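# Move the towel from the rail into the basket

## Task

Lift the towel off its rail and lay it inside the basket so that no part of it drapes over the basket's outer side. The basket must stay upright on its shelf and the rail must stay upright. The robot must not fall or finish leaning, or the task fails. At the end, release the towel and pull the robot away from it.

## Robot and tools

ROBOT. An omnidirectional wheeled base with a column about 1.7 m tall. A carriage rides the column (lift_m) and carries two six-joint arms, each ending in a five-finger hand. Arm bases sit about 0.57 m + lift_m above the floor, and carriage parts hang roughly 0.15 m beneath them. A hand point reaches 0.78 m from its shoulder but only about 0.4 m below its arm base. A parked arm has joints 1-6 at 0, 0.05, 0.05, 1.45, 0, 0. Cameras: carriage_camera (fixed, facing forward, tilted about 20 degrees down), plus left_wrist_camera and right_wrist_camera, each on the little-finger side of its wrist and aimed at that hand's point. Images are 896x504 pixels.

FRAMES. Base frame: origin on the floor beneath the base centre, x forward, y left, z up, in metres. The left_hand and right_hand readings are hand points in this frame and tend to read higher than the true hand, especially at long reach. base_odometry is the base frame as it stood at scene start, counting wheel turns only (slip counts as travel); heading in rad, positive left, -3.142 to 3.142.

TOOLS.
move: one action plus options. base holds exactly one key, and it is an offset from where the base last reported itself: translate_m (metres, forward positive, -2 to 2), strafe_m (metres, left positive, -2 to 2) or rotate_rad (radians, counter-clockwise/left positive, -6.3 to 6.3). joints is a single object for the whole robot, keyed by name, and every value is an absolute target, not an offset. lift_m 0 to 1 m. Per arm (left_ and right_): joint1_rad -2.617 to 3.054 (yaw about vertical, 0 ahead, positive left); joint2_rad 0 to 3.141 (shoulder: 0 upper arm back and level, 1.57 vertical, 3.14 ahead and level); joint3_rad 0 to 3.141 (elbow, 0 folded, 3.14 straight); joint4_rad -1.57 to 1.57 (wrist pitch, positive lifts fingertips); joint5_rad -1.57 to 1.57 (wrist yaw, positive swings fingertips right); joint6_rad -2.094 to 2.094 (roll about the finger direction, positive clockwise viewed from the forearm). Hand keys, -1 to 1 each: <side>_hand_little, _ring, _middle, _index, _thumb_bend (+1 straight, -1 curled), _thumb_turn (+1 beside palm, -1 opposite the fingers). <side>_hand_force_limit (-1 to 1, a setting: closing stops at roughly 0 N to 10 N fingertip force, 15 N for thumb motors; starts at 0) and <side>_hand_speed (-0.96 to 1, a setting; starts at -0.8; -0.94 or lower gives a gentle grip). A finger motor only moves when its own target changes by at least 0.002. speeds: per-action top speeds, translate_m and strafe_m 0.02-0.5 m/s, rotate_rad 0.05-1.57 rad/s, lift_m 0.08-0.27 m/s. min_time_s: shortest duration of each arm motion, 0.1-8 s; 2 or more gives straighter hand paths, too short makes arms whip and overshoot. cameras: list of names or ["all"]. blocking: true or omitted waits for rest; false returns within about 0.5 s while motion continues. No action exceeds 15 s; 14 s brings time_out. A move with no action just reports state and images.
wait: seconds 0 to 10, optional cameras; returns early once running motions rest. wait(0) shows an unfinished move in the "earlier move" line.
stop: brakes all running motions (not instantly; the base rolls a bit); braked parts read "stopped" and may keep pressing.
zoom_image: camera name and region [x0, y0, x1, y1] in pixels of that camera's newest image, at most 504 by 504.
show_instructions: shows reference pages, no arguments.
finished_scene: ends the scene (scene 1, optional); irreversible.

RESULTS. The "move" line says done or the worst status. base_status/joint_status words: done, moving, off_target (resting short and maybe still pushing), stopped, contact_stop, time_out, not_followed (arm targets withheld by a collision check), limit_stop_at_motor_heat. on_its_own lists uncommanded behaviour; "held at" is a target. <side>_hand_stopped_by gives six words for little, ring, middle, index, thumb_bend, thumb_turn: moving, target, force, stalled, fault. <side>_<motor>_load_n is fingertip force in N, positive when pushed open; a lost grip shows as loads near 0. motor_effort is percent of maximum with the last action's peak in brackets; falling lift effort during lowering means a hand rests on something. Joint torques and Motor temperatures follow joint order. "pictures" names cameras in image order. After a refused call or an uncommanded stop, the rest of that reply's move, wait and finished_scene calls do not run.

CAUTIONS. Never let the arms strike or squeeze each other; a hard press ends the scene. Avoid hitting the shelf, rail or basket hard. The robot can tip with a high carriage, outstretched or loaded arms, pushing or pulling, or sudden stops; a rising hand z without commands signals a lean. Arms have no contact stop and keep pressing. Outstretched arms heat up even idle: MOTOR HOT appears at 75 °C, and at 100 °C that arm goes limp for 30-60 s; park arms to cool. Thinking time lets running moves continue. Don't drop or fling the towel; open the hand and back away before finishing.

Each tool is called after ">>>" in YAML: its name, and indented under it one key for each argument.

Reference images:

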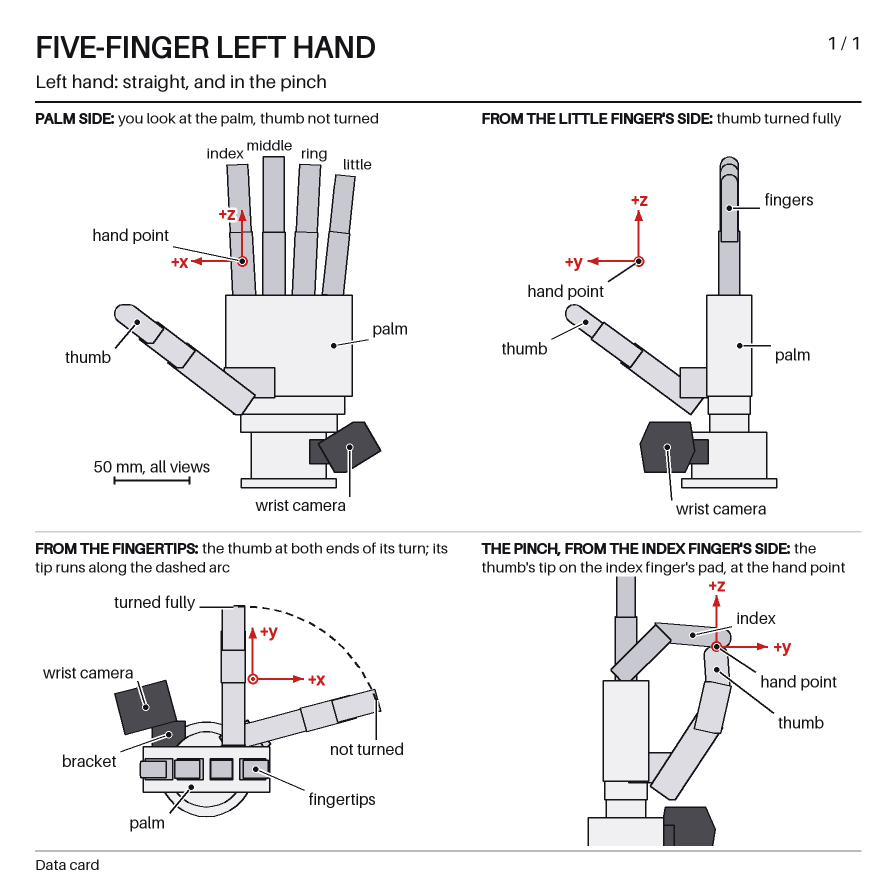

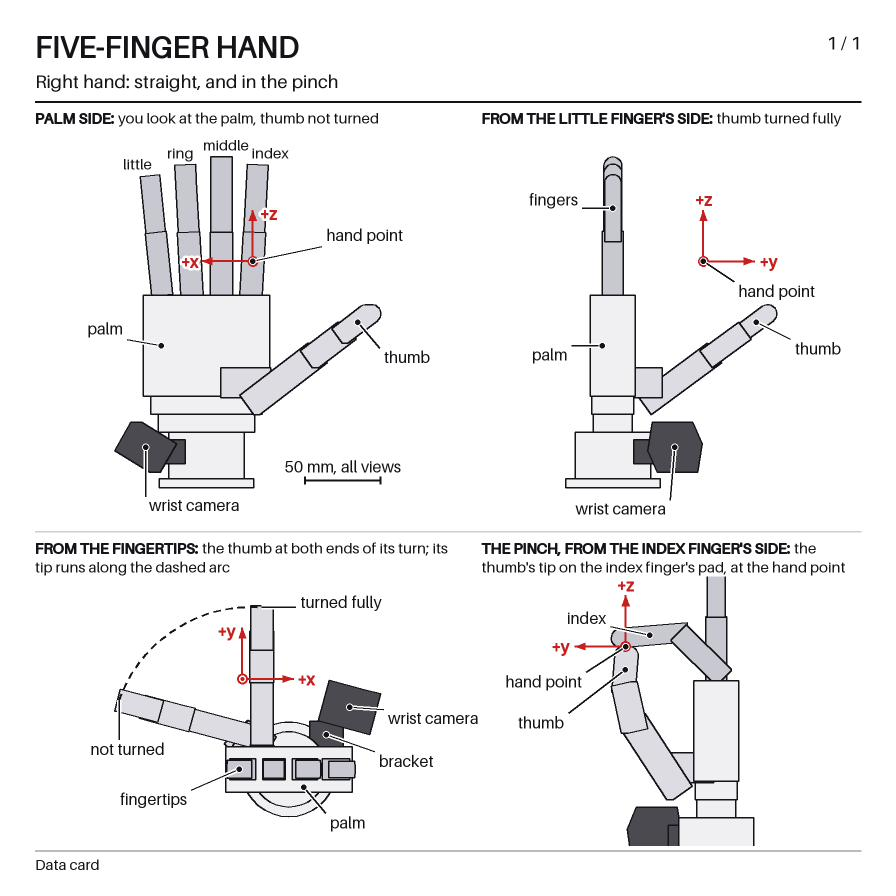

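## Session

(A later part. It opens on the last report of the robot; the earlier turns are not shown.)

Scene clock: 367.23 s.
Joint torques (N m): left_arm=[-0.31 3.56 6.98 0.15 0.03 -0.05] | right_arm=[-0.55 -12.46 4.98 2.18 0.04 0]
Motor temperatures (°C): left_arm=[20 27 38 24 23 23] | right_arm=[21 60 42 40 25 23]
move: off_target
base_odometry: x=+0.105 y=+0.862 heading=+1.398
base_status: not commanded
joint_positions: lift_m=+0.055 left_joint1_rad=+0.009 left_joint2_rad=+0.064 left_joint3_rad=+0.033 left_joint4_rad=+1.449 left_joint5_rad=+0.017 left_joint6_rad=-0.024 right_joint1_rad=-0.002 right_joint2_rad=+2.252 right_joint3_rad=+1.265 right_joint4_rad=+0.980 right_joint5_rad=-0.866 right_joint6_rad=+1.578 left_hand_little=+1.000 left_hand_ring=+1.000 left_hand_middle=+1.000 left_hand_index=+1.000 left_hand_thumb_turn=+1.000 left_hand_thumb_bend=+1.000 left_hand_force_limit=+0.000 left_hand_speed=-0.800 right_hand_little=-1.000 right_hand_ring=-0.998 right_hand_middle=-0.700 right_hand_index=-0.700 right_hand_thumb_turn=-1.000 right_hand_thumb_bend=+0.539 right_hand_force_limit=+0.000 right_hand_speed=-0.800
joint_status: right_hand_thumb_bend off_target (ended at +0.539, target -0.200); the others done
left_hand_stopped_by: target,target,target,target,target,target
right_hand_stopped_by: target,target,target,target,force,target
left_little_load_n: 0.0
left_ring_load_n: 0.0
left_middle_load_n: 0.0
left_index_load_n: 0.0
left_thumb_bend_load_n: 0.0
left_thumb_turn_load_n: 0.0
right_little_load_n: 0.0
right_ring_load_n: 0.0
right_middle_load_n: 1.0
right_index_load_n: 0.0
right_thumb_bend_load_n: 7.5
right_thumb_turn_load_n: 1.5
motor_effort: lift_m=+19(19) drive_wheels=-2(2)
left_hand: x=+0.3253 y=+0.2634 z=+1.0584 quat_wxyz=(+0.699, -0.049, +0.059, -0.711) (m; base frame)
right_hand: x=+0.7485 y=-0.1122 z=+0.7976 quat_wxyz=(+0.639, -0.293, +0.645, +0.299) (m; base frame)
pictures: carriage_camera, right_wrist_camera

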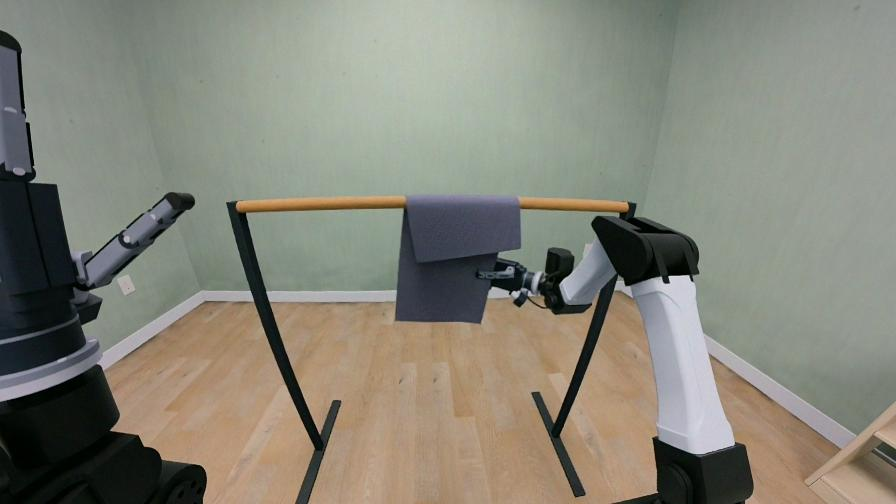

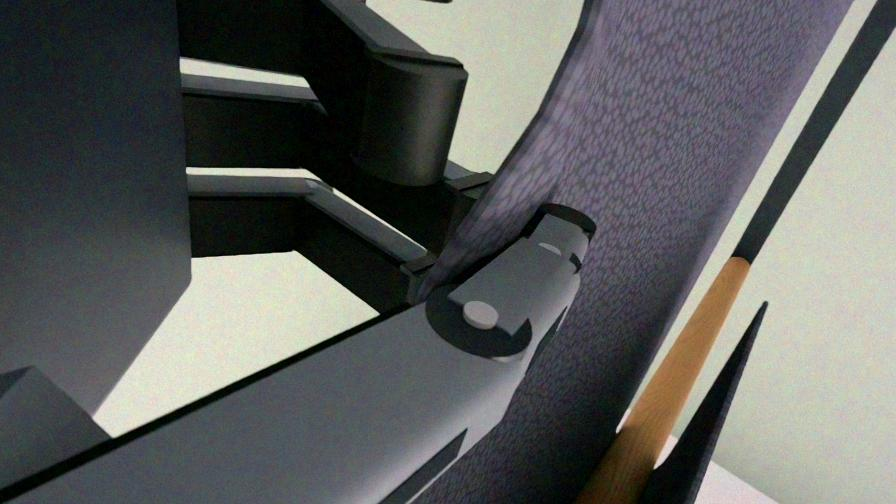

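>>> move:
  joints: {"right_hand_thumb_bend": -0.25, "right_hand_index": -0.75, "right_hand_middle": -0.75, "right_hand_force_limit": 0.4}
  cameras: ["right_wrist_camera"]

Scene clock: 370.63 s.
Joint torques (N m): left_arm=[-0.36 3.51 6.95 0.14 0.02 -0.05] | right_arm=[-0.25 -12.45 4.97 2.12 0.07 -0.06]
Motor temperatures (°C): left_arm=[20 27 38 24 23 23] | right_arm=[21 60 42 40 25 23]
move: off_target
base_odometry: x=+0.105 y=+0.862 heading=+1.398
base_status: not commanded
joint_positions: lift_m=+0.055 left_joint1_rad=+0.009 left_joint2_rad=+0.064 left_joint3_rad=+0.033 left_joint4_rad=+1.449 left_joint5_rad=+0.017 left_joint6_rad=-0.024 right_joint1_rad=-0.002 right_joint2_rad=+2.252 right_joint3_rad=+1.265 right_joint4_rad=+0.980 right_joint5_rad=-0.866 right_joint6_rad=+1.578 left_hand_little=+1.000 left_hand_ring=+1.000 left_hand_middle=+1.000 left_hand_index=+1.000 left_hand_thumb_turn=+1.000 left_hand_thumb_bend=+1.000 left_hand_force_limit=+0.000 left_hand_speed=-0.800 right_hand_little=-1.000 right_hand_ring=-0.998 right_hand_middle=-0.733 right_hand_index=-0.750 right_hand_thumb_turn=-1.000 right_hand_thumb_bend=+0.528 right_hand_force_limit=+0.400 right_hand_speed=-0.800
joint_status: right_hand_thumb_bend off_target (ended at +0.528, target -0.250); the others done
left_hand_stopped_by: target,target,target,target,target,target
right_hand_stopped_by: target,target,force,target,force,target
left_little_load_n: 0.0
left_ring_load_n: 0.0
left_middle_load_n: 0.0
left_index_load_n: 0.0
left_thumb_bend_load_n: 0.0
left_thumb_turn_load_n: 0.0
right_little_load_n: 0.0
right_ring_load_n: 0.0
right_middle_load_n: 7.0
right_index_load_n: 0.0
right_thumb_bend_load_n: 10.0
right_thumb_turn_load_n: 2.5
motor_effort: lift_m=+19(19) drive_wheels=-2(2)
left_hand: x=+0.3253 y=+0.2634 z=+1.0584 quat_wxyz=(+0.699, -0.049, +0.059, -0.711) (m; base frame)
right_hand: x=+0.7485 y=-0.1122 z=+0.7976 quat_wxyz=(+0.639, -0.293, +0.645, +0.299) (m; base frame)
pictures: right_wrist_camera

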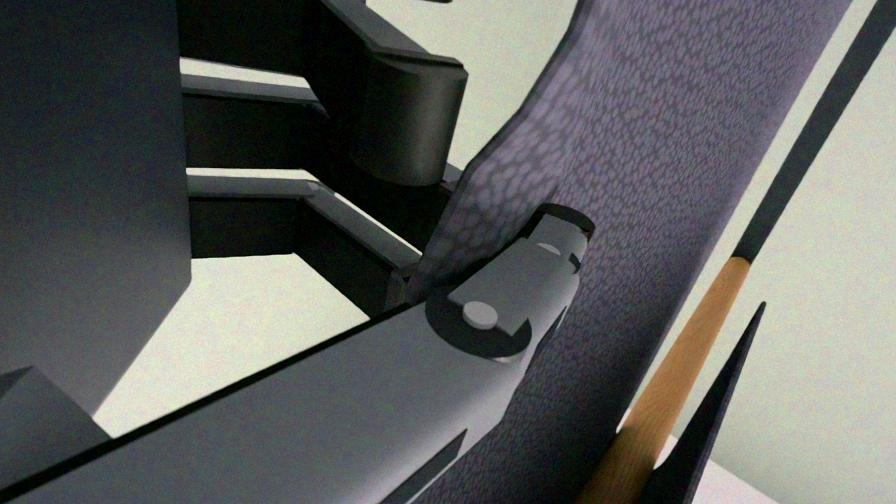

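>>> move:
  joints: {"lift_m": 0.0, "right_joint2_rad": 2.46, "right_joint3_rad": 1.394, "right_joint4_rad": 1.052}
  speeds: {"lift_m": 0.08}
  min_time_s: 1.5
  cameras: ["carriage_camera","right_wrist_camera"]

Scene clock: 377.00 s.
Joint torques (N m): left_arm=[-0.32 3.54 6.97 0.15 0.03 -0.06] | right_arm=[-0.5 -9.8 7.34 2.36 0.01 0.01]
Motor temperatures (°C): left_arm=[20 27 38 24 23 23] | right_arm=[21 59 42 40 25 23]
move: done
base_odometry: x=+0.105 y=+0.862 heading=+1.398
base_status: not commanded
joint_positions: lift_m=+0.001 left_joint1_rad=+0.009 left_joint2_rad=+0.064 left_joint3_rad=+0.033 left_joint4_rad=+1.449 left_joint5_rad=+0.017 left_joint6_rad=-0.024 right_joint1_rad=-0.002 right_joint2_rad=+2.436 right_joint3_rad=+1.370 right_joint4_rad=+1.035 right_joint5_rad=-0.866 right_joint6_rad=+1.571 left_hand_little=+1.000 left_hand_ring=+1.000 left_hand_middle=+1.000 left_hand_index=+1.000 left_hand_thumb_turn=+1.000 left_hand_thumb_bend=+1.000 left_hand_force_limit=+0.000 left_hand_speed=-0.800 right_hand_little=-1.000 right_hand_ring=-0.998 right_hand_middle=-0.733 right_hand_index=-0.750 right_hand_thumb_turn=-1.000 right_hand_thumb_bend=+0.528 right_hand_force_limit=+0.400 right_hand_speed=-0.800
joint_status: all done
joint sent to its limit — lift_m, lower limit.
left_hand_stopped_by: target,target,target,target,target,target
right_hand_stopped_by: target,target,force,target,force,target
left_little_load_n: 0.0
left_ring_load_n: 0.0
left_middle_load_n: 0.0
left_index_load_n: 0.0
left_thumb_bend_load_n: 0.0
left_thumb_turn_load_n: 0.0
right_little_load_n: 0.0
right_ring_load_n: 0.0
right_middle_load_n: 7.0
right_index_load_n: 0.0
right_thumb_bend_load_n: 10.0
right_thumb_turn_load_n: 2.0
motor_effort: lift_m=+19(19) drive_wheels=-2(2)
left_hand: x=+0.3253 y=+0.2634 z=+1.0047 quat_wxyz=(+0.699, -0.049, +0.059, -0.711) (m; base frame)
right_hand: x=+0.7696 y=-0.1121 z=+0.6918 quat_wxyz=(+0.632, -0.292, +0.652, +0.301) (m; base frame)
pictures: carriage_camera, right_wrist_camera

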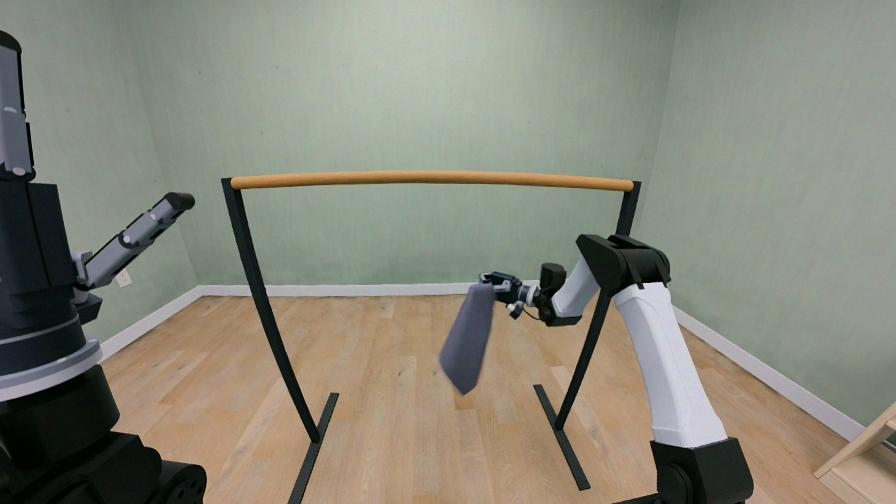

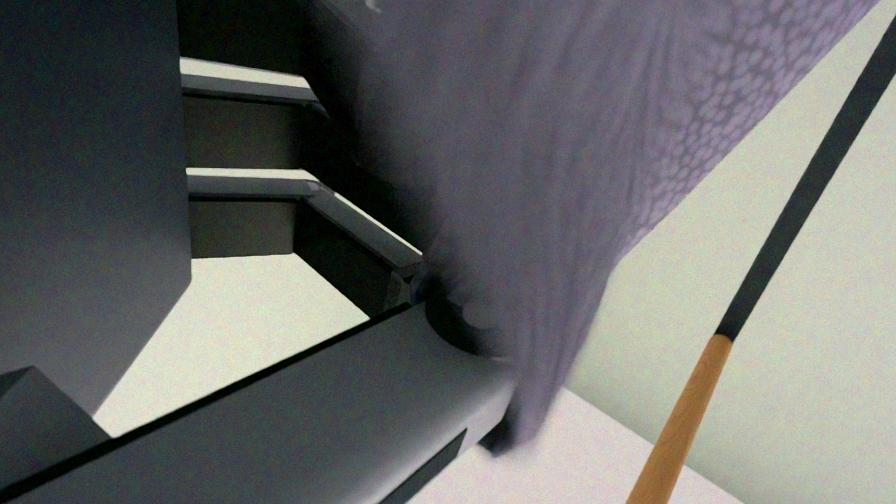

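>>> move:
  base: {"translate_m": -0.42}
  speeds: {"translate_m": 0.25}
  cameras: ["carriage_camera"]

>>> move:
  base: {"rotate_rad": -1.398}
  joints: {"lift_m": 0.35, "right_joint2_rad": 2.0, "right_joint3_rad": 0.9, "right_joint4_rad": 1.1}
  speeds: {"rotate_rad": 0.6}
  min_time_s: 3
  cameras: ["carriage_camera", "right_wrist_camera"]

Scene clock: 387.30 s.
Joint torques (N m): left_arm=[-0.36 3.52 6.94 0.18 0.02 -0.05] | right_arm=[-0.35 -9.72 7.24 2.29 0.02 0.02]
Motor temperatures (°C): left_arm=[20 27 38 24 23 23] | right_arm=[21 56 42 39 25 23]
move: done
base_odometry: x=+0.032 y=+0.448 heading=+1.398
base_status: done
joint_positions: lift_m=+0.001 left_joint1_rad=+0.009 left_joint2_rad=+0.064 left_joint3_rad=+0.033 left_joint4_rad=+1.449 left_joint5_rad=+0.017 left_joint6_rad=-0.024 right_joint1_rad=-0.002 right_joint2_rad=+2.436 right_joint3_rad=+1.371 right_joint4_rad=+1.040 right_joint5_rad=-0.866 right_joint6_rad=+1.571 left_hand_little=+1.000 left_hand_ring=+1.000 left_hand_middle=+1.000 left_hand_index=+1.000 left_hand_thumb_turn=+1.000 left_hand_thumb_bend=+1.000 left_hand_force_limit=+0.000 left_hand_speed=-0.800 right_hand_little=-1.000 right_hand_ring=-0.998 right_hand_middle=-0.733 right_hand_index=-0.750 right_hand_thumb_turn=-1.000 right_hand_thumb_bend=+0.528 right_hand_force_limit=+0.400 right_hand_speed=-0.800
joint_status: not commanded
left_hand_stopped_by: target,target,target,target,target,target
right_hand_stopped_by: target,target,force,target,force,target
left_little_load_n: 0.0
left_ring_load_n: 0.0
left_middle_load_n: 0.0
left_index_load_n: 0.0
left_thumb_bend_load_n: 0.0
left_thumb_turn_load_n: -0.5
right_little_load_n: 0.0
right_ring_load_n: 0.0
right_middle_load_n: 7.0
right_index_load_n: 0.0
right_thumb_bend_load_n: 10.0
right_thumb_turn_load_n: 2.0
motor_effort: lift_m=+19(19) drive_wheels=-1(10)
left_hand: x=+0.3254 y=+0.2634 z=+1.0047 quat_wxyz=(+0.699, -0.049, +0.059, -0.711) (m; base frame)
right_hand: x=+0.7696 y=-0.1121 z=+0.6929 quat_wxyz=(+0.634, -0.292, +0.650, +0.300) (m; base frame)
pictures: carriage_camera

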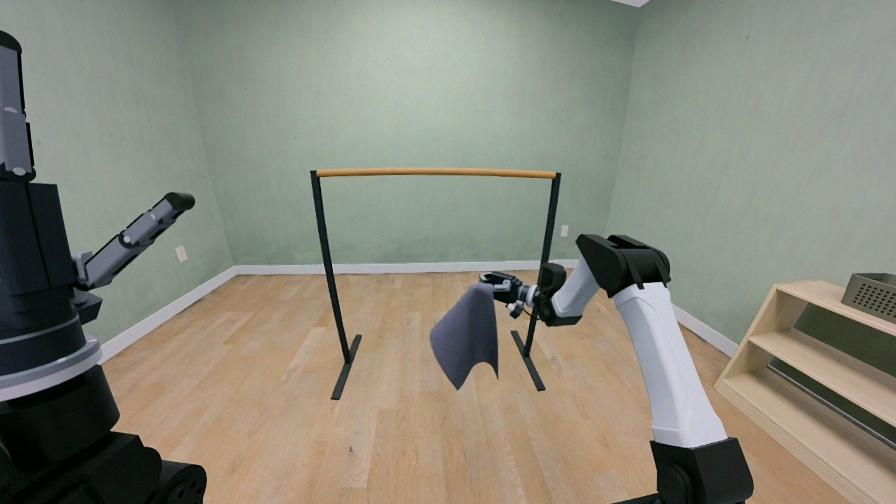

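Scene clock: 390.67 s.
Joint torques (N m): left_arm=[-0.29 3.52 6.98 0.15 0.03 -0.04] | right_arm=[-0.38 -12.93 3.95 2.29 -0.01 0.04]
Motor temperatures (°C): left_arm=[20 27 38 24 23 23] | right_arm=[21 57 42 39 25 23]
move: done
base_odometry: x=+0.032 y=+0.448 heading=+0.001
base_status: done
joint_positions: lift_m=+0.350 left_joint1_rad=+0.009 left_joint2_rad=+0.064 left_joint3_rad=+0.033 left_joint4_rad=+1.449 left_joint5_rad=+0.017 left_joint6_rad=-0.024 right_joint1_rad=-0.001 right_joint2_rad=+2.039 right_joint3_rad=+0.910 right_joint4_rad=+1.084 right_joint5_rad=-0.867 right_joint6_rad=+1.571 left_hand_little=+1.000 left_hand_ring=+1.000 left_hand_middle=+1.000 left_hand_index=+1.000 left_hand_thumb_turn=+1.000 left_hand_thumb_bend=+1.000 left_hand_force_limit=+0.000 left_hand_speed=-0.800 right_hand_little=-1.000 right_hand_ring=-0.998 right_hand_middle=-0.733 right_hand_index=-0.750 right_hand_thumb_turn=-1.000 right_hand_thumb_bend=+0.528 right_hand_force_limit=+0.400 right_hand_speed=-0.800
joint_status: all done
left_hand_stopped_by: target,target,target,target,target,target
right_hand_stopped_by: target,target,force,target,force,target
left_little_load_n: 0.0
left_ring_load_n: 0.0
left_middle_load_n: 0.0
left_index_load_n: 0.0
left_thumb_bend_load_n: 0.0
left_thumb_turn_load_n: 0.0
right_little_load_n: 0.0
right_ring_load_n: 0.0
right_middle_load_n: 7.0
right_index_load_n: 0.0
right_thumb_bend_load_n: 10.0
right_thumb_turn_load_n: 1.5
motor_effort: lift_m=+19(24) drive_wheels=+7(16)
left_hand: x=+0.3254 y=+0.2636 z=+1.3534 quat_wxyz=(+0.699, -0.049, +0.059, -0.711) (m; base frame)
right_hand: x=+0.6756 y=-0.1113 z=+1.0924 quat_wxyz=(+0.627, -0.290, +0.656, +0.303) (m; base frame)
pictures: carriage_camera, right_wrist_camera

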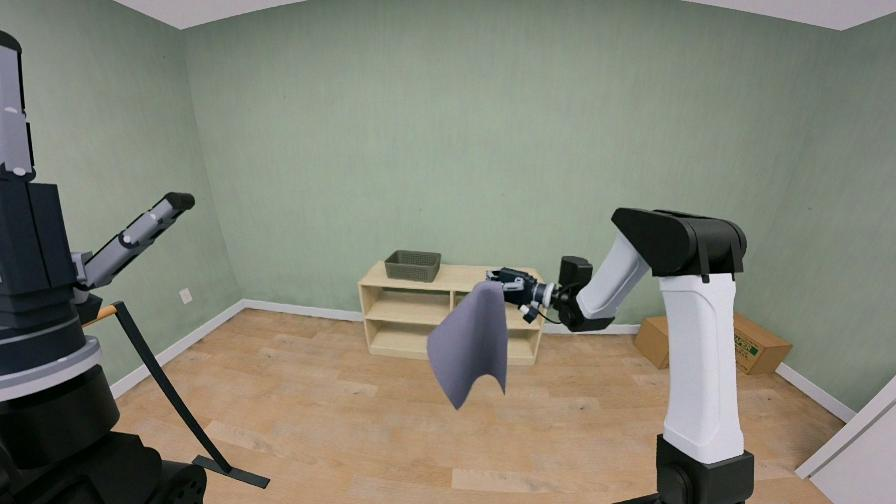

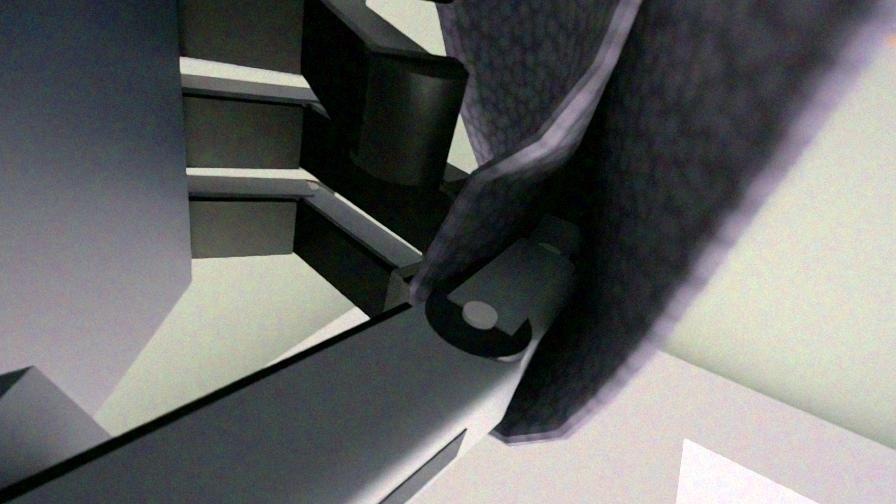

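>>> move:
  base: {"rotate_rad": -0.12}
  joints: {"lift_m": 0.45}
  speeds: {"rotate_rad": 0.4}

>>> move:
  base: {"strafe_m": 0.35}
  speeds: {"strafe_m": 0.2}

>>> move:
  base: {"translate_m": 0.6}
  speeds: {"translate_m": 0.25}
  cameras: ["carriage_camera"]

Scene clock: 422.83 s.
Joint torques (N m): left_arm=[-0.31 3.54 6.99 0.16 0.04 -0.04] | right_arm=[-0.23 -11.15 4.68 2.1 0.04 0.03]
Motor temperatures (°C): left_arm=[20 27 37 24 23 23] | right_arm=[21 61 41 40 24 23]
move: done
base_odometry: x=+0.032 y=+0.448 heading=-0.119
base_status: done
joint_positions: lift_m=+0.450 left_joint1_rad=+0.009 left_joint2_rad=+0.064 left_joint3_rad=+0.033 left_joint4_rad=+1.449 left_joint5_rad=+0.017 left_joint6_rad=-0.024 right_joint1_rad=-0.002 right_joint2_rad=+2.022 right_joint3_rad=+0.906 right_joint4_rad=+1.098 right_joint5_rad=-0.868 right_joint6_rad=+1.571 left_hand_little=+1.000 left_hand_ring=+1.000 left_hand_middle=+1.000 left_hand_index=+1.000 left_hand_thumb_turn=+1.000 left_hand_thumb_bend=+1.000 left_hand_force_limit=+0.000 left_hand_speed=-0.800 right_hand_little=-1.000 right_hand_ring=-0.998 right_hand_middle=-0.733 right_hand_index=-0.750 right_hand_thumb_turn=-1.000 right_hand_thumb_bend=+0.528 right_hand_force_limit=+0.400 right_hand_speed=-0.800
joint_status: all done
left_hand_stopped_by: target,target,target,target,target,target
right_hand_stopped_by: target,target,force,target,force,target
left_little_load_n: 0.0
left_ring_load_n: 0.0
left_middle_load_n: 0.0
left_index_load_n: 0.0
left_thumb_bend_load_n: 0.0
left_thumb_turn_load_n: 0.0
right_little_load_n: 0.0
right_ring_load_n: 0.0
right_middle_load_n: 7.0
right_index_load_n: 0.0
right_thumb_bend_load_n: 10.0
right_thumb_turn_load_n: 2.0
motor_effort: lift_m=+19(24) drive_wheels=+8(15)
left_hand: x=+0.3254 y=+0.2636 z=+1.4534 quat_wxyz=(+0.699, -0.049, +0.059, -0.711) (m; base frame)
right_hand: x=+0.6738 y=-0.1122 z=+1.2005 quat_wxyz=(+0.636, -0.294, +0.648, +0.299) (m; base frame)
pictures: none

Scene clock: 425.67 s.
Joint torques (N m): left_arm=[-0.43 3.55 6.97 0.15 0.02 -0.04] | right_arm=[-0.4 -11.1 4.3 2.16 0.05 0.02]
Motor temperatures (°C): left_arm=[20 27 37 24 23 23] | right_arm=[21 60 41 39 24 23]
move: done
base_odometry: x=+0.074 y=+0.795 heading=-0.120
base_status: done
joint_positions: lift_m=+0.450 left_joint1_rad=+0.009 left_joint2_rad=+0.064 left_joint3_rad=+0.033 left_joint4_rad=+1.449 left_joint5_rad=+0.017 left_joint6_rad=-0.024 right_joint1_rad=-0.001 right_joint2_rad=+2.022 right_joint3_rad=+0.906 right_joint4_rad=+1.098 right_joint5_rad=-0.868 right_joint6_rad=+1.571 left_hand_little=+1.000 left_hand_ring=+1.000 left_hand_middle=+1.000 left_hand_index=+1.000 left_hand_thumb_turn=+1.000 left_hand_thumb_bend=+1.000 left_hand_force_limit=+0.000 left_hand_speed=-0.800 right_hand_little=-1.000 right_hand_ring=-0.998 right_hand_middle=-0.733 right_hand_index=-0.750 right_hand_thumb_turn=-1.000 right_hand_thumb_bend=+0.528 right_hand_force_limit=+0.400 right_hand_speed=-0.800
joint_status: not commanded
left_hand_stopped_by: target,target,target,target,target,target
right_hand_stopped_by: target,target,force,target,force,target
left_little_load_n: 0.0
left_ring_load_n: 0.0
left_middle_load_n: 0.0
left_index_load_n: 0.0
left_thumb_bend_load_n: 0.5
left_thumb_turn_load_n: 0.0
right_little_load_n: 0.0
right_ring_load_n: 0.0
right_middle_load_n: 7.0
right_index_load_n: 0.0
right_thumb_bend_load_n: 10.0
right_thumb_turn_load_n: 2.0
motor_effort: lift_m=+19(19) drive_wheels=-8(17)
left_hand: x=+0.3254 y=+0.2636 z=+1.4534 quat_wxyz=(+0.699, -0.049, +0.059, -0.711) (m; base frame)
right_hand: x=+0.6736 y=-0.1117 z=+1.2005 quat_wxyz=(+0.636, -0.294, +0.647, +0.299) (m; base frame)
pictures: none

Scene clock: 429.50 s.
Joint torques (N m): left_arm=[-0.32 3.47 6.99 0.14 0.03 -0.05] | right_arm=[-0.28 -11.28 4.66 2.19 0.05 0]
Motor temperatures (°C): left_arm=[20 27 37 24 23 23] | right_arm=[21 60 41 39 24 23]
move: done
base_odometry: x=+0.670 y=+0.724 heading=-0.120
base_status: done
joint_positions: lift_m=+0.450 left_joint1_rad=+0.009 left_joint2_rad=+0.064 left_joint3_rad=+0.033 left_joint4_rad=+1.449 left_joint5_rad=+0.017 left_joint6_rad=-0.024 right_joint1_rad=-0.001 right_joint2_rad=+2.022 right_joint3_rad=+0.906 right_joint4_rad=+1.098 right_joint5_rad=-0.869 right_joint6_rad=+1.571 left_hand_little=+1.000 left_hand_ring=+1.000 left_hand_middle=+1.000 left_hand_index=+1.000 left_hand_thumb_turn=+1.000 left_hand_thumb_bend=+1.000 left_hand_force_limit=+0.000 left_hand_speed=-0.800 right_hand_little=-1.000 right_hand_ring=-0.998 right_hand_middle=-0.733 right_hand_index=-0.750 right_hand_thumb_turn=-1.000 right_hand_thumb_bend=+0.528 right_hand_force_limit=+0.400 right_hand_speed=-0.800
joint_status: not commanded
left_hand_stopped_by: target,target,target,target,target,target
right_hand_stopped_by: target,target,force,target,force,target
left_little_load_n: 0.0
left_ring_load_n: 0.0
left_middle_load_n: 0.0
left_index_load_n: 0.0
left_thumb_bend_load_n: 0.0
left_thumb_turn_load_n: 0.0
right_little_load_n: 0.0
right_ring_load_n: 0.0
right_middle_load_n: 7.0
right_index_load_n: 0.0
right_thumb_bend_load_n: 10.0
right_thumb_turn_load_n: 2.0
motor_effort: lift_m=+19(19) drive_wheels=-5(12)
left_hand: x=+0.3254 y=+0.2636 z=+1.4534 quat_wxyz=(+0.699, -0.049, +0.059, -0.711) (m; base frame)
right_hand: x=+0.6734 y=-0.1116 z=+1.2005 quat_wxyz=(+0.636, -0.295, +0.647, +0.300) (m; base frame)
pictures: carriage_camera

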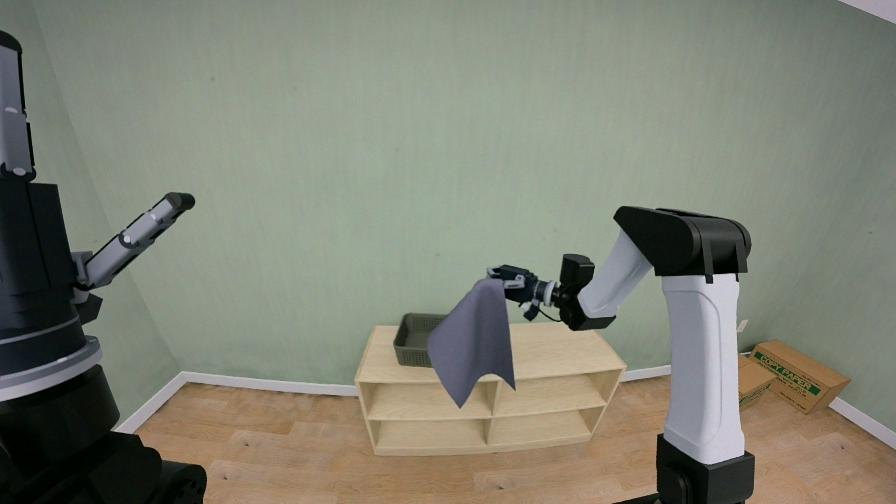

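>>> zoom_image:
  camera: "carriage_camera"
  region: [340, 240, 640, 460]

Scaled by 1.680 from the camera's 896x504 image, which has a finer 1280x720 frame.

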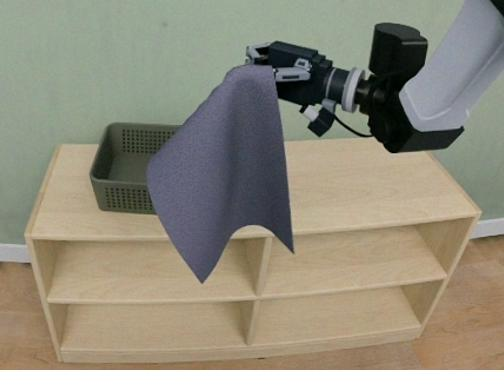

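>>> move:
  base: {"strafe_m": 0.14}
  speeds: {"strafe_m": 0.15}

>>> move:
  base: {"translate_m": 0.28}
  joints: {"right_joint2_rad": 2.24, "right_joint3_rad": 1.26, "right_joint4_rad": 0.98}
  speeds: {"translate_m": 0.2}
  min_time_s: 2
  cameras: ["carriage_camera", "right_wrist_camera"]

>>> zoom_image:
  camera: "carriage_camera"
  region: [300, 240, 600, 460]

Scene clock: 460.97 s.
Joint torques (N m): left_arm=[-0.24 3.54 6.93 0.15 0.03 -0.05] | right_arm=[-0.62 -11.18 4.38 2.17 0.05 0]
Motor temperatures (°C): left_arm=[20 27 37 23 22 23] | right_arm=[21 58 41 37 24 23]
move: done
base_odometry: x=+0.687 y=+0.863 heading=-0.120
base_status: done
joint_positions: lift_m=+0.450 left_joint1_rad=+0.009 left_joint2_rad=+0.064 left_joint3_rad=+0.033 left_joint4_rad=+1.449 left_joint5_rad=+0.017 left_joint6_rad=-0.024 right_joint1_rad=+0.000 right_joint2_rad=+2.022 right_joint3_rad=+0.906 right_joint4_rad=+1.098 right_joint5_rad=-0.869 right_joint6_rad=+1.571 left_hand_little=+1.000 left_hand_ring=+1.000 left_hand_middle=+1.000 left_hand_index=+1.000 left_hand_thumb_turn=+1.000 left_hand_thumb_bend=+1.000 left_hand_force_limit=+0.000 left_hand_speed=-0.800 right_hand_little=-1.000 right_hand_ring=-0.998 right_hand_middle=-0.733 right_hand_index=-0.750 right_hand_thumb_turn=-1.000 right_hand_thumb_bend=+0.528 right_hand_force_limit=+0.400 right_hand_speed=-0.800
joint_status: not commanded
left_hand_stopped_by: target,target,target,target,target,target
right_hand_stopped_by: target,target,force,target,force,target
left_little_load_n: 0.0
left_ring_load_n: 0.0
left_middle_load_n: 0.0
left_index_load_n: 0.0
left_thumb_bend_load_n: 0.0
left_thumb_turn_load_n: 0.0
right_little_load_n: 0.0
right_ring_load_n: 0.0
right_middle_load_n: 7.0
right_index_load_n: 0.0
right_thumb_bend_load_n: 10.0
right_thumb_turn_load_n: 1.5
motor_effort: lift_m=+19(19) drive_wheels=-2(13)
left_hand: x=+0.3254 y=+0.2634 z=+1.4534 quat_wxyz=(+0.699, -0.049, +0.059, -0.711) (m; base frame)
right_hand: x=+0.6731 y=-0.1110 z=+1.2005 quat_wxyz=(+0.636, -0.295, +0.647, +0.300) (m; base frame)
pictures: none

Scene clock: 463.53 s.
Joint torques (N m): left_arm=[-0.35 3.56 7.01 0.15 0.02 -0.04] | right_arm=[-0.62 -8.7 7.6 2.11 0.04 0.03]
Motor temperatures (°C): left_arm=[20 27 37 23 22 23] | right_arm=[21 57 41 37 24 23]
move: done
base_odometry: x=+0.965 y=+0.830 heading=-0.119
base_status: done
joint_positions: lift_m=+0.450 left_joint1_rad=+0.009 left_joint2_rad=+0.064 left_joint3_rad=+0.033 left_joint4_rad=+1.449 left_joint5_rad=+0.017 left_joint6_rad=-0.024 right_joint1_rad=+0.000 right_joint2_rad=+2.216 right_joint3_rad=+1.235 right_joint4_rad=+0.986 right_joint5_rad=-0.869 right_joint6_rad=+1.571 left_hand_little=+1.000 left_hand_ring=+1.000 left_hand_middle=+1.000 left_hand_index=+1.000 left_hand_thumb_turn=+1.000 left_hand_thumb_bend=+1.000 left_hand_force_limit=+0.000 left_hand_speed=-0.800 right_hand_little=-1.000 right_hand_ring=-0.998 right_hand_middle=-0.733 right_hand_index=-0.750 right_hand_thumb_turn=-1.000 right_hand_thumb_bend=+0.528 right_hand_force_limit=+0.400 right_hand_speed=-0.800
joint_status: all done
left_hand_stopped_by: target,target,target,target,target,target
right_hand_stopped_by: target,target,force,target,force,target
left_little_load_n: 0.0
left_ring_load_n: 0.0
left_middle_load_n: 0.0
left_index_load_n: 0.0
left_thumb_bend_load_n: 0.0
left_thumb_turn_load_n: -0.5
right_little_load_n: 0.0
right_ring_load_n: 0.5
right_middle_load_n: 7.0
right_index_load_n: -0.5
right_thumb_bend_load_n: 10.0
right_thumb_turn_load_n: 2.0
motor_effort: lift_m=+19(19) drive_wheels=-6(12)
left_hand: x=+0.3254 y=+0.2634 z=+1.4534 quat_wxyz=(+0.699, -0.049, +0.059, -0.711) (m; base frame)
right_hand: x=+0.7408 y=-0.1111 z=+1.2008 quat_wxyz=(+0.643, -0.298, +0.640, +0.297) (m; base frame)
pictures: carriage_camera, right_wrist_camera

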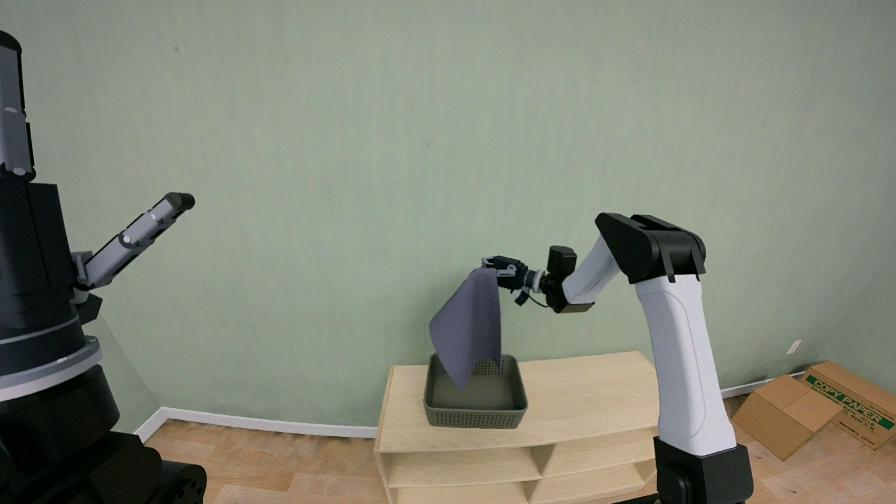

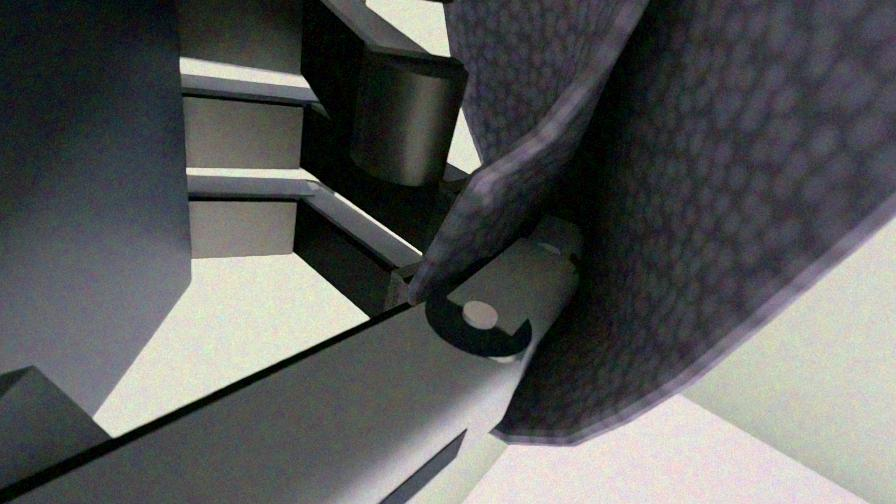

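Scaled by 1.680 from the camera's 896x504 image, which has a finer 1280x720 frame.

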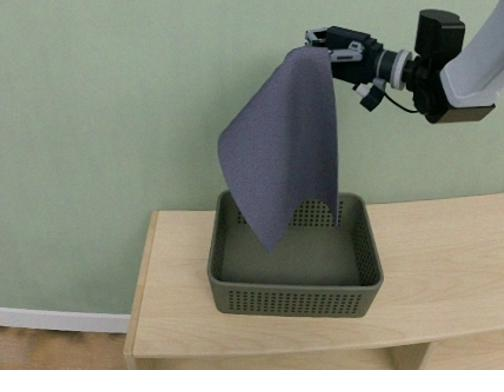

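>>> move:
  joints: {"lift_m": 0.22, "right_joint1_rad": -0.06}
  speeds: {"lift_m": 0.1}
  cameras: ["carriage_camera"]

>>> zoom_image:
  camera: "carriage_camera"
  region: [300, 200, 600, 460]

Scene clock: 475.73 s.
Joint torques (N m): left_arm=[-0.34 3.38 6.97 0.16 0.02 -0.06] | right_arm=[-0.31 -9.4 7.05 2.12 0.02 -0.01]
move: done
base_odometry: x=+0.965 y=+0.830 heading=-0.119
base_status: not commanded
joint_positions: lift_m=+0.220 left_joint1_rad=+0.009 left_joint2_rad=+0.064 left_joint3_rad=+0.033 left_joint4_rad=+1.449 left_joint5_rad=+0.017 left_joint6_rad=-0.024 right_joint1_rad=-0.064 right_joint2_rad=+2.223 right_joint3_rad=+1.242 right_joint4_rad=+0.978 right_joint5_rad=-0.869 right_joint6_rad=+1.571 left_hand_little=+1.000 left_hand_ring=+1.000 left_hand_middle=+1.000 left_hand_index=+1.000 left_hand_thumb_turn=+1.000 left_hand_thumb_bend=+1.000 left_hand_force_limit=+0.000 left_hand_speed=-0.800 right_hand_little=-1.000 right_hand_ring=-0.998 right_hand_middle=-0.733 right_hand_index=-0.750 right_hand_thumb_turn=-1.000 right_hand_thumb_bend=+0.528 right_hand_force_limit=+0.400 right_hand_speed=-0.800
joint_status: all done
left_hand_stopped_by: target,target,target,target,target,target
right_hand_stopped_by: target,target,force,target,force,target
left_little_load_n: 0.0
left_ring_load_n: 0.0
left_middle_load_n: 0.0
left_index_load_n: 0.0
left_thumb_bend_load_n: 0.0
left_thumb_turn_load_n: 0.0
right_little_load_n: 0.0
right_ring_load_n: 0.0
right_middle_load_n: 7.0
right_index_load_n: 0.0
right_thumb_bend_load_n: 10.0
right_thumb_turn_load_n: 2.0
motor_effort: lift_m=+19(20) drive_wheels=-5(6)
left_hand: x=+0.3254 y=+0.2634 z=+1.2233 quat_wxyz=(+0.699, -0.049, +0.059, -0.711) (m; base frame)
right_hand: x=+0.7531 y=-0.1445 z=+0.9682 quat_wxyz=(+0.649, -0.277, +0.652, +0.278) (m; base frame)
pictures: carriage_camera

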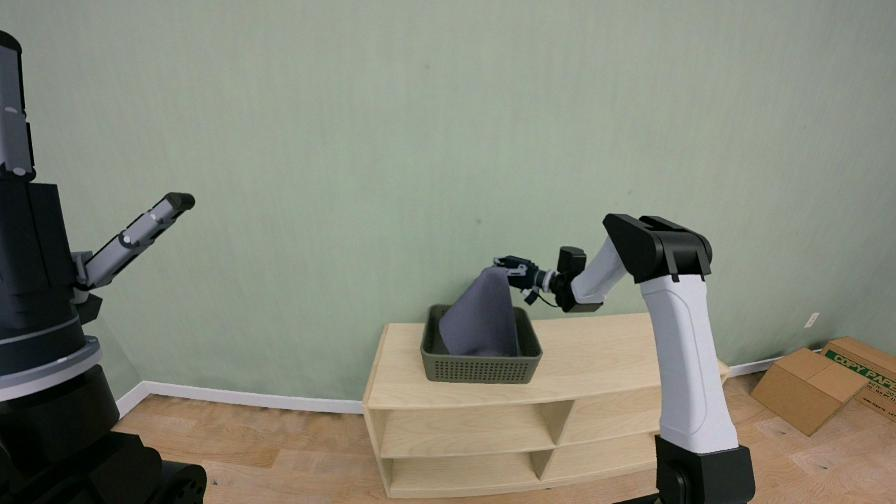

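Scaled by 1.680 from the camera's 896x504 image, which has a finer 1280x720 frame.

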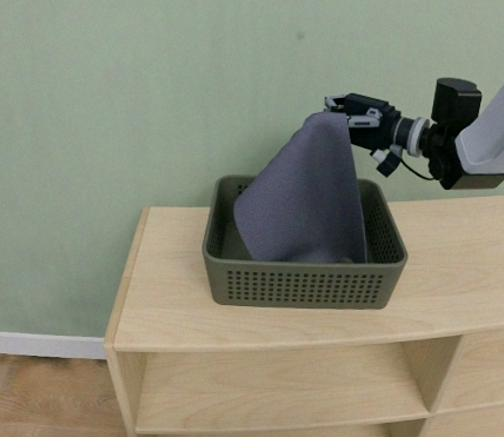

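>>> move:
  joints: {"lift_m": 0.12}
  speeds: {"lift_m": 0.1}
  cameras: ["carriage_camera"]

>>> zoom_image:
  camera: "carriage_camera"
  region: [360, 200, 600, 400]

Scene clock: 482.17 s.
Joint torques (N m): left_arm=[-0.32 3.59 6.99 0.14 0.02 -0.05] | right_arm=[-0.13 -9.8 6.95 2.18 0.04 0.03]
move: done
base_odometry: x=+0.965 y=+0.830 heading=-0.119
base_status: not commanded
joint_positions: lift_m=+0.120 left_joint1_rad=+0.009 left_joint2_rad=+0.064 left_joint3_rad=+0.033 left_joint4_rad=+1.449 left_joint5_rad=+0.017 left_joint6_rad=-0.024 right_joint1_rad=-0.064 right_joint2_rad=+2.225 right_joint3_rad=+1.243 right_joint4_rad=+0.978 right_joint5_rad=-0.869 right_joint6_rad=+1.571 left_hand_little=+1.000 left_hand_ring=+1.000 left_hand_middle=+1.000 left_hand_index=+1.000 left_hand_thumb_turn=+1.000 left_hand_thumb_bend=+1.000 left_hand_force_limit=+0.000 left_hand_speed=-0.800 right_hand_little=-1.000 right_hand_ring=-0.998 right_hand_middle=-0.733 right_hand_index=-0.750 right_hand_thumb_turn=-1.000 right_hand_thumb_bend=+0.528 right_hand_force_limit=+0.400 right_hand_speed=-0.800
joint_status: all done
left_hand_stopped_by: target,target,target,target,target,target
right_hand_stopped_by: target,target,force,target,force,target
left_little_load_n: 0.0
left_ring_load_n: 0.0
left_middle_load_n: 0.0
left_index_load_n: 0.0
left_thumb_bend_load_n: 0.0
left_thumb_turn_load_n: 0.0
right_little_load_n: 0.0
right_ring_load_n: 0.0
right_middle_load_n: 7.0
right_index_load_n: 0.0
right_thumb_bend_load_n: 10.0
right_thumb_turn_load_n: 2.5
motor_effort: lift_m=+19(20) drive_wheels=+6(6)
left_hand: x=+0.3254 y=+0.2634 z=+1.1233 quat_wxyz=(+0.699, -0.049, +0.059, -0.711) (m; base frame)
right_hand: x=+0.7534 y=-0.1445 z=+0.8681 quat_wxyz=(+0.650, -0.277, +0.651, +0.278) (m; base frame)
pictures: carriage_camera

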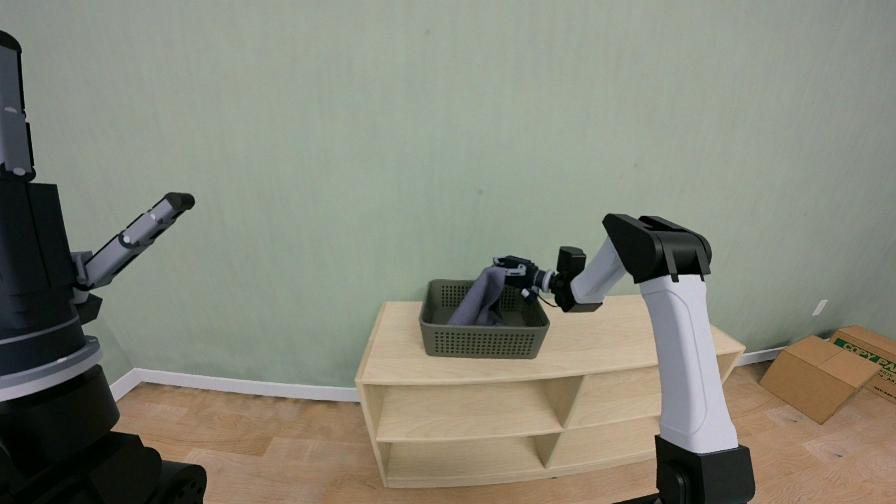

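Scaled by 2.100 from the camera's 896x504 image, which has a finer 1280x720 frame.

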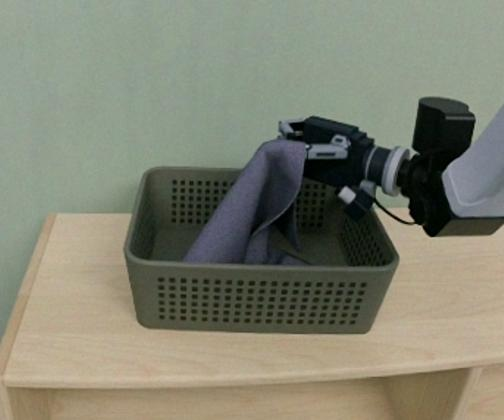

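>>> move:
  joints: {"right_hand_thumb_bend": 1.0, "right_hand_index": 0.3, "right_hand_middle": 0.3, "right_hand_speed": -0.5}
  cameras: ["carriage_camera", "right_wrist_camera"]

>>> zoom_image:
  camera: "carriage_camera"
  region: [360, 200, 600, 400]

Scene clock: 487.47 s.
Joint torques (N m): left_arm=[-0.34 3.58 6.95 0.15 0.02 -0.05] | right_arm=[-0.1 -9.8 6.83 2.14 0.03 0.01]
move: done
base_odometry: x=+0.965 y=+0.830 heading=-0.119
base_status: not commanded
joint_positions: lift_m=+0.120 left_joint1_rad=+0.009 left_joint2_rad=+0.064 left_joint3_rad=+0.033 left_joint4_rad=+1.449 left_joint5_rad=+0.017 left_joint6_rad=-0.024 right_joint1_rad=-0.064 right_joint2_rad=+2.225 right_joint3_rad=+1.243 right_joint4_rad=+0.978 right_joint5_rad=-0.869 right_joint6_rad=+1.571 left_hand_little=+1.000 left_hand_ring=+1.000 left_hand_middle=+1.000 left_hand_index=+1.000 left_hand_thumb_turn=+1.000 left_hand_thumb_bend=+1.000 left_hand_force_limit=+0.000 left_hand_speed=-0.800 right_hand_little=-1.000 right_hand_ring=-0.998 right_hand_middle=+0.300 right_hand_index=+0.300 right_hand_thumb_turn=-1.000 right_hand_thumb_bend=+1.000 right_hand_force_limit=+0.400 right_hand_speed=-0.500
joint_status: all done
left_hand_stopped_by: target,target,target,target,target,target
right_hand_stopped_by: target,target,target,target,target,target
left_little_load_n: -0.5
left_ring_load_n: 0.0
left_middle_load_n: 0.0
left_index_load_n: 0.0
left_thumb_bend_load_n: 0.0
left_thumb_turn_load_n: 0.0
right_little_load_n: 0.0
right_ring_load_n: 0.0
right_middle_load_n: 0.0
right_index_load_n: 0.5
right_thumb_bend_load_n: 0.0
right_thumb_turn_load_n: -0.5
motor_effort: lift_m=+19(19) drive_wheels=-5(5)
left_hand: x=+0.3254 y=+0.2634 z=+1.1233 quat_wxyz=(+0.699, -0.049, +0.059, -0.711) (m; base frame)
right_hand: x=+0.7534 y=-0.1445 z=+0.8681 quat_wxyz=(+0.650, -0.277, +0.651, +0.278) (m; base frame)
pictures: carriage_camera, right_wrist_camera

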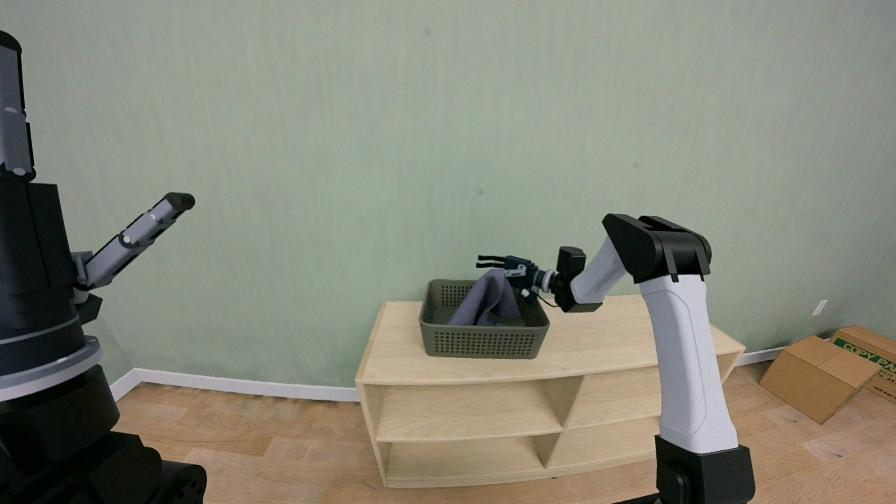

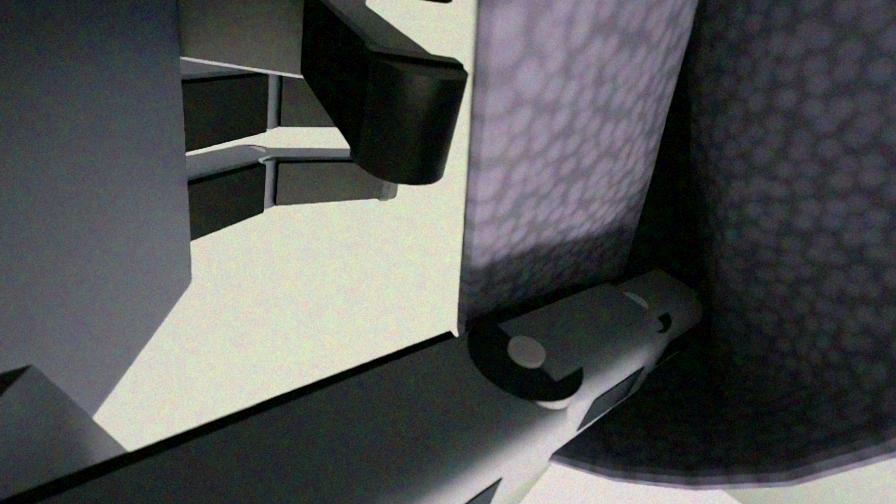

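Scaled by 2.100 from the camera's 896x504 image, which has a finer 1280x720 frame.

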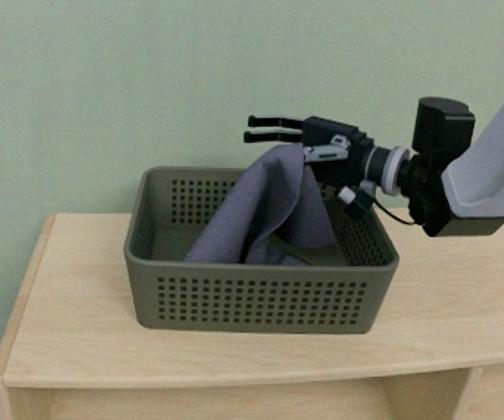

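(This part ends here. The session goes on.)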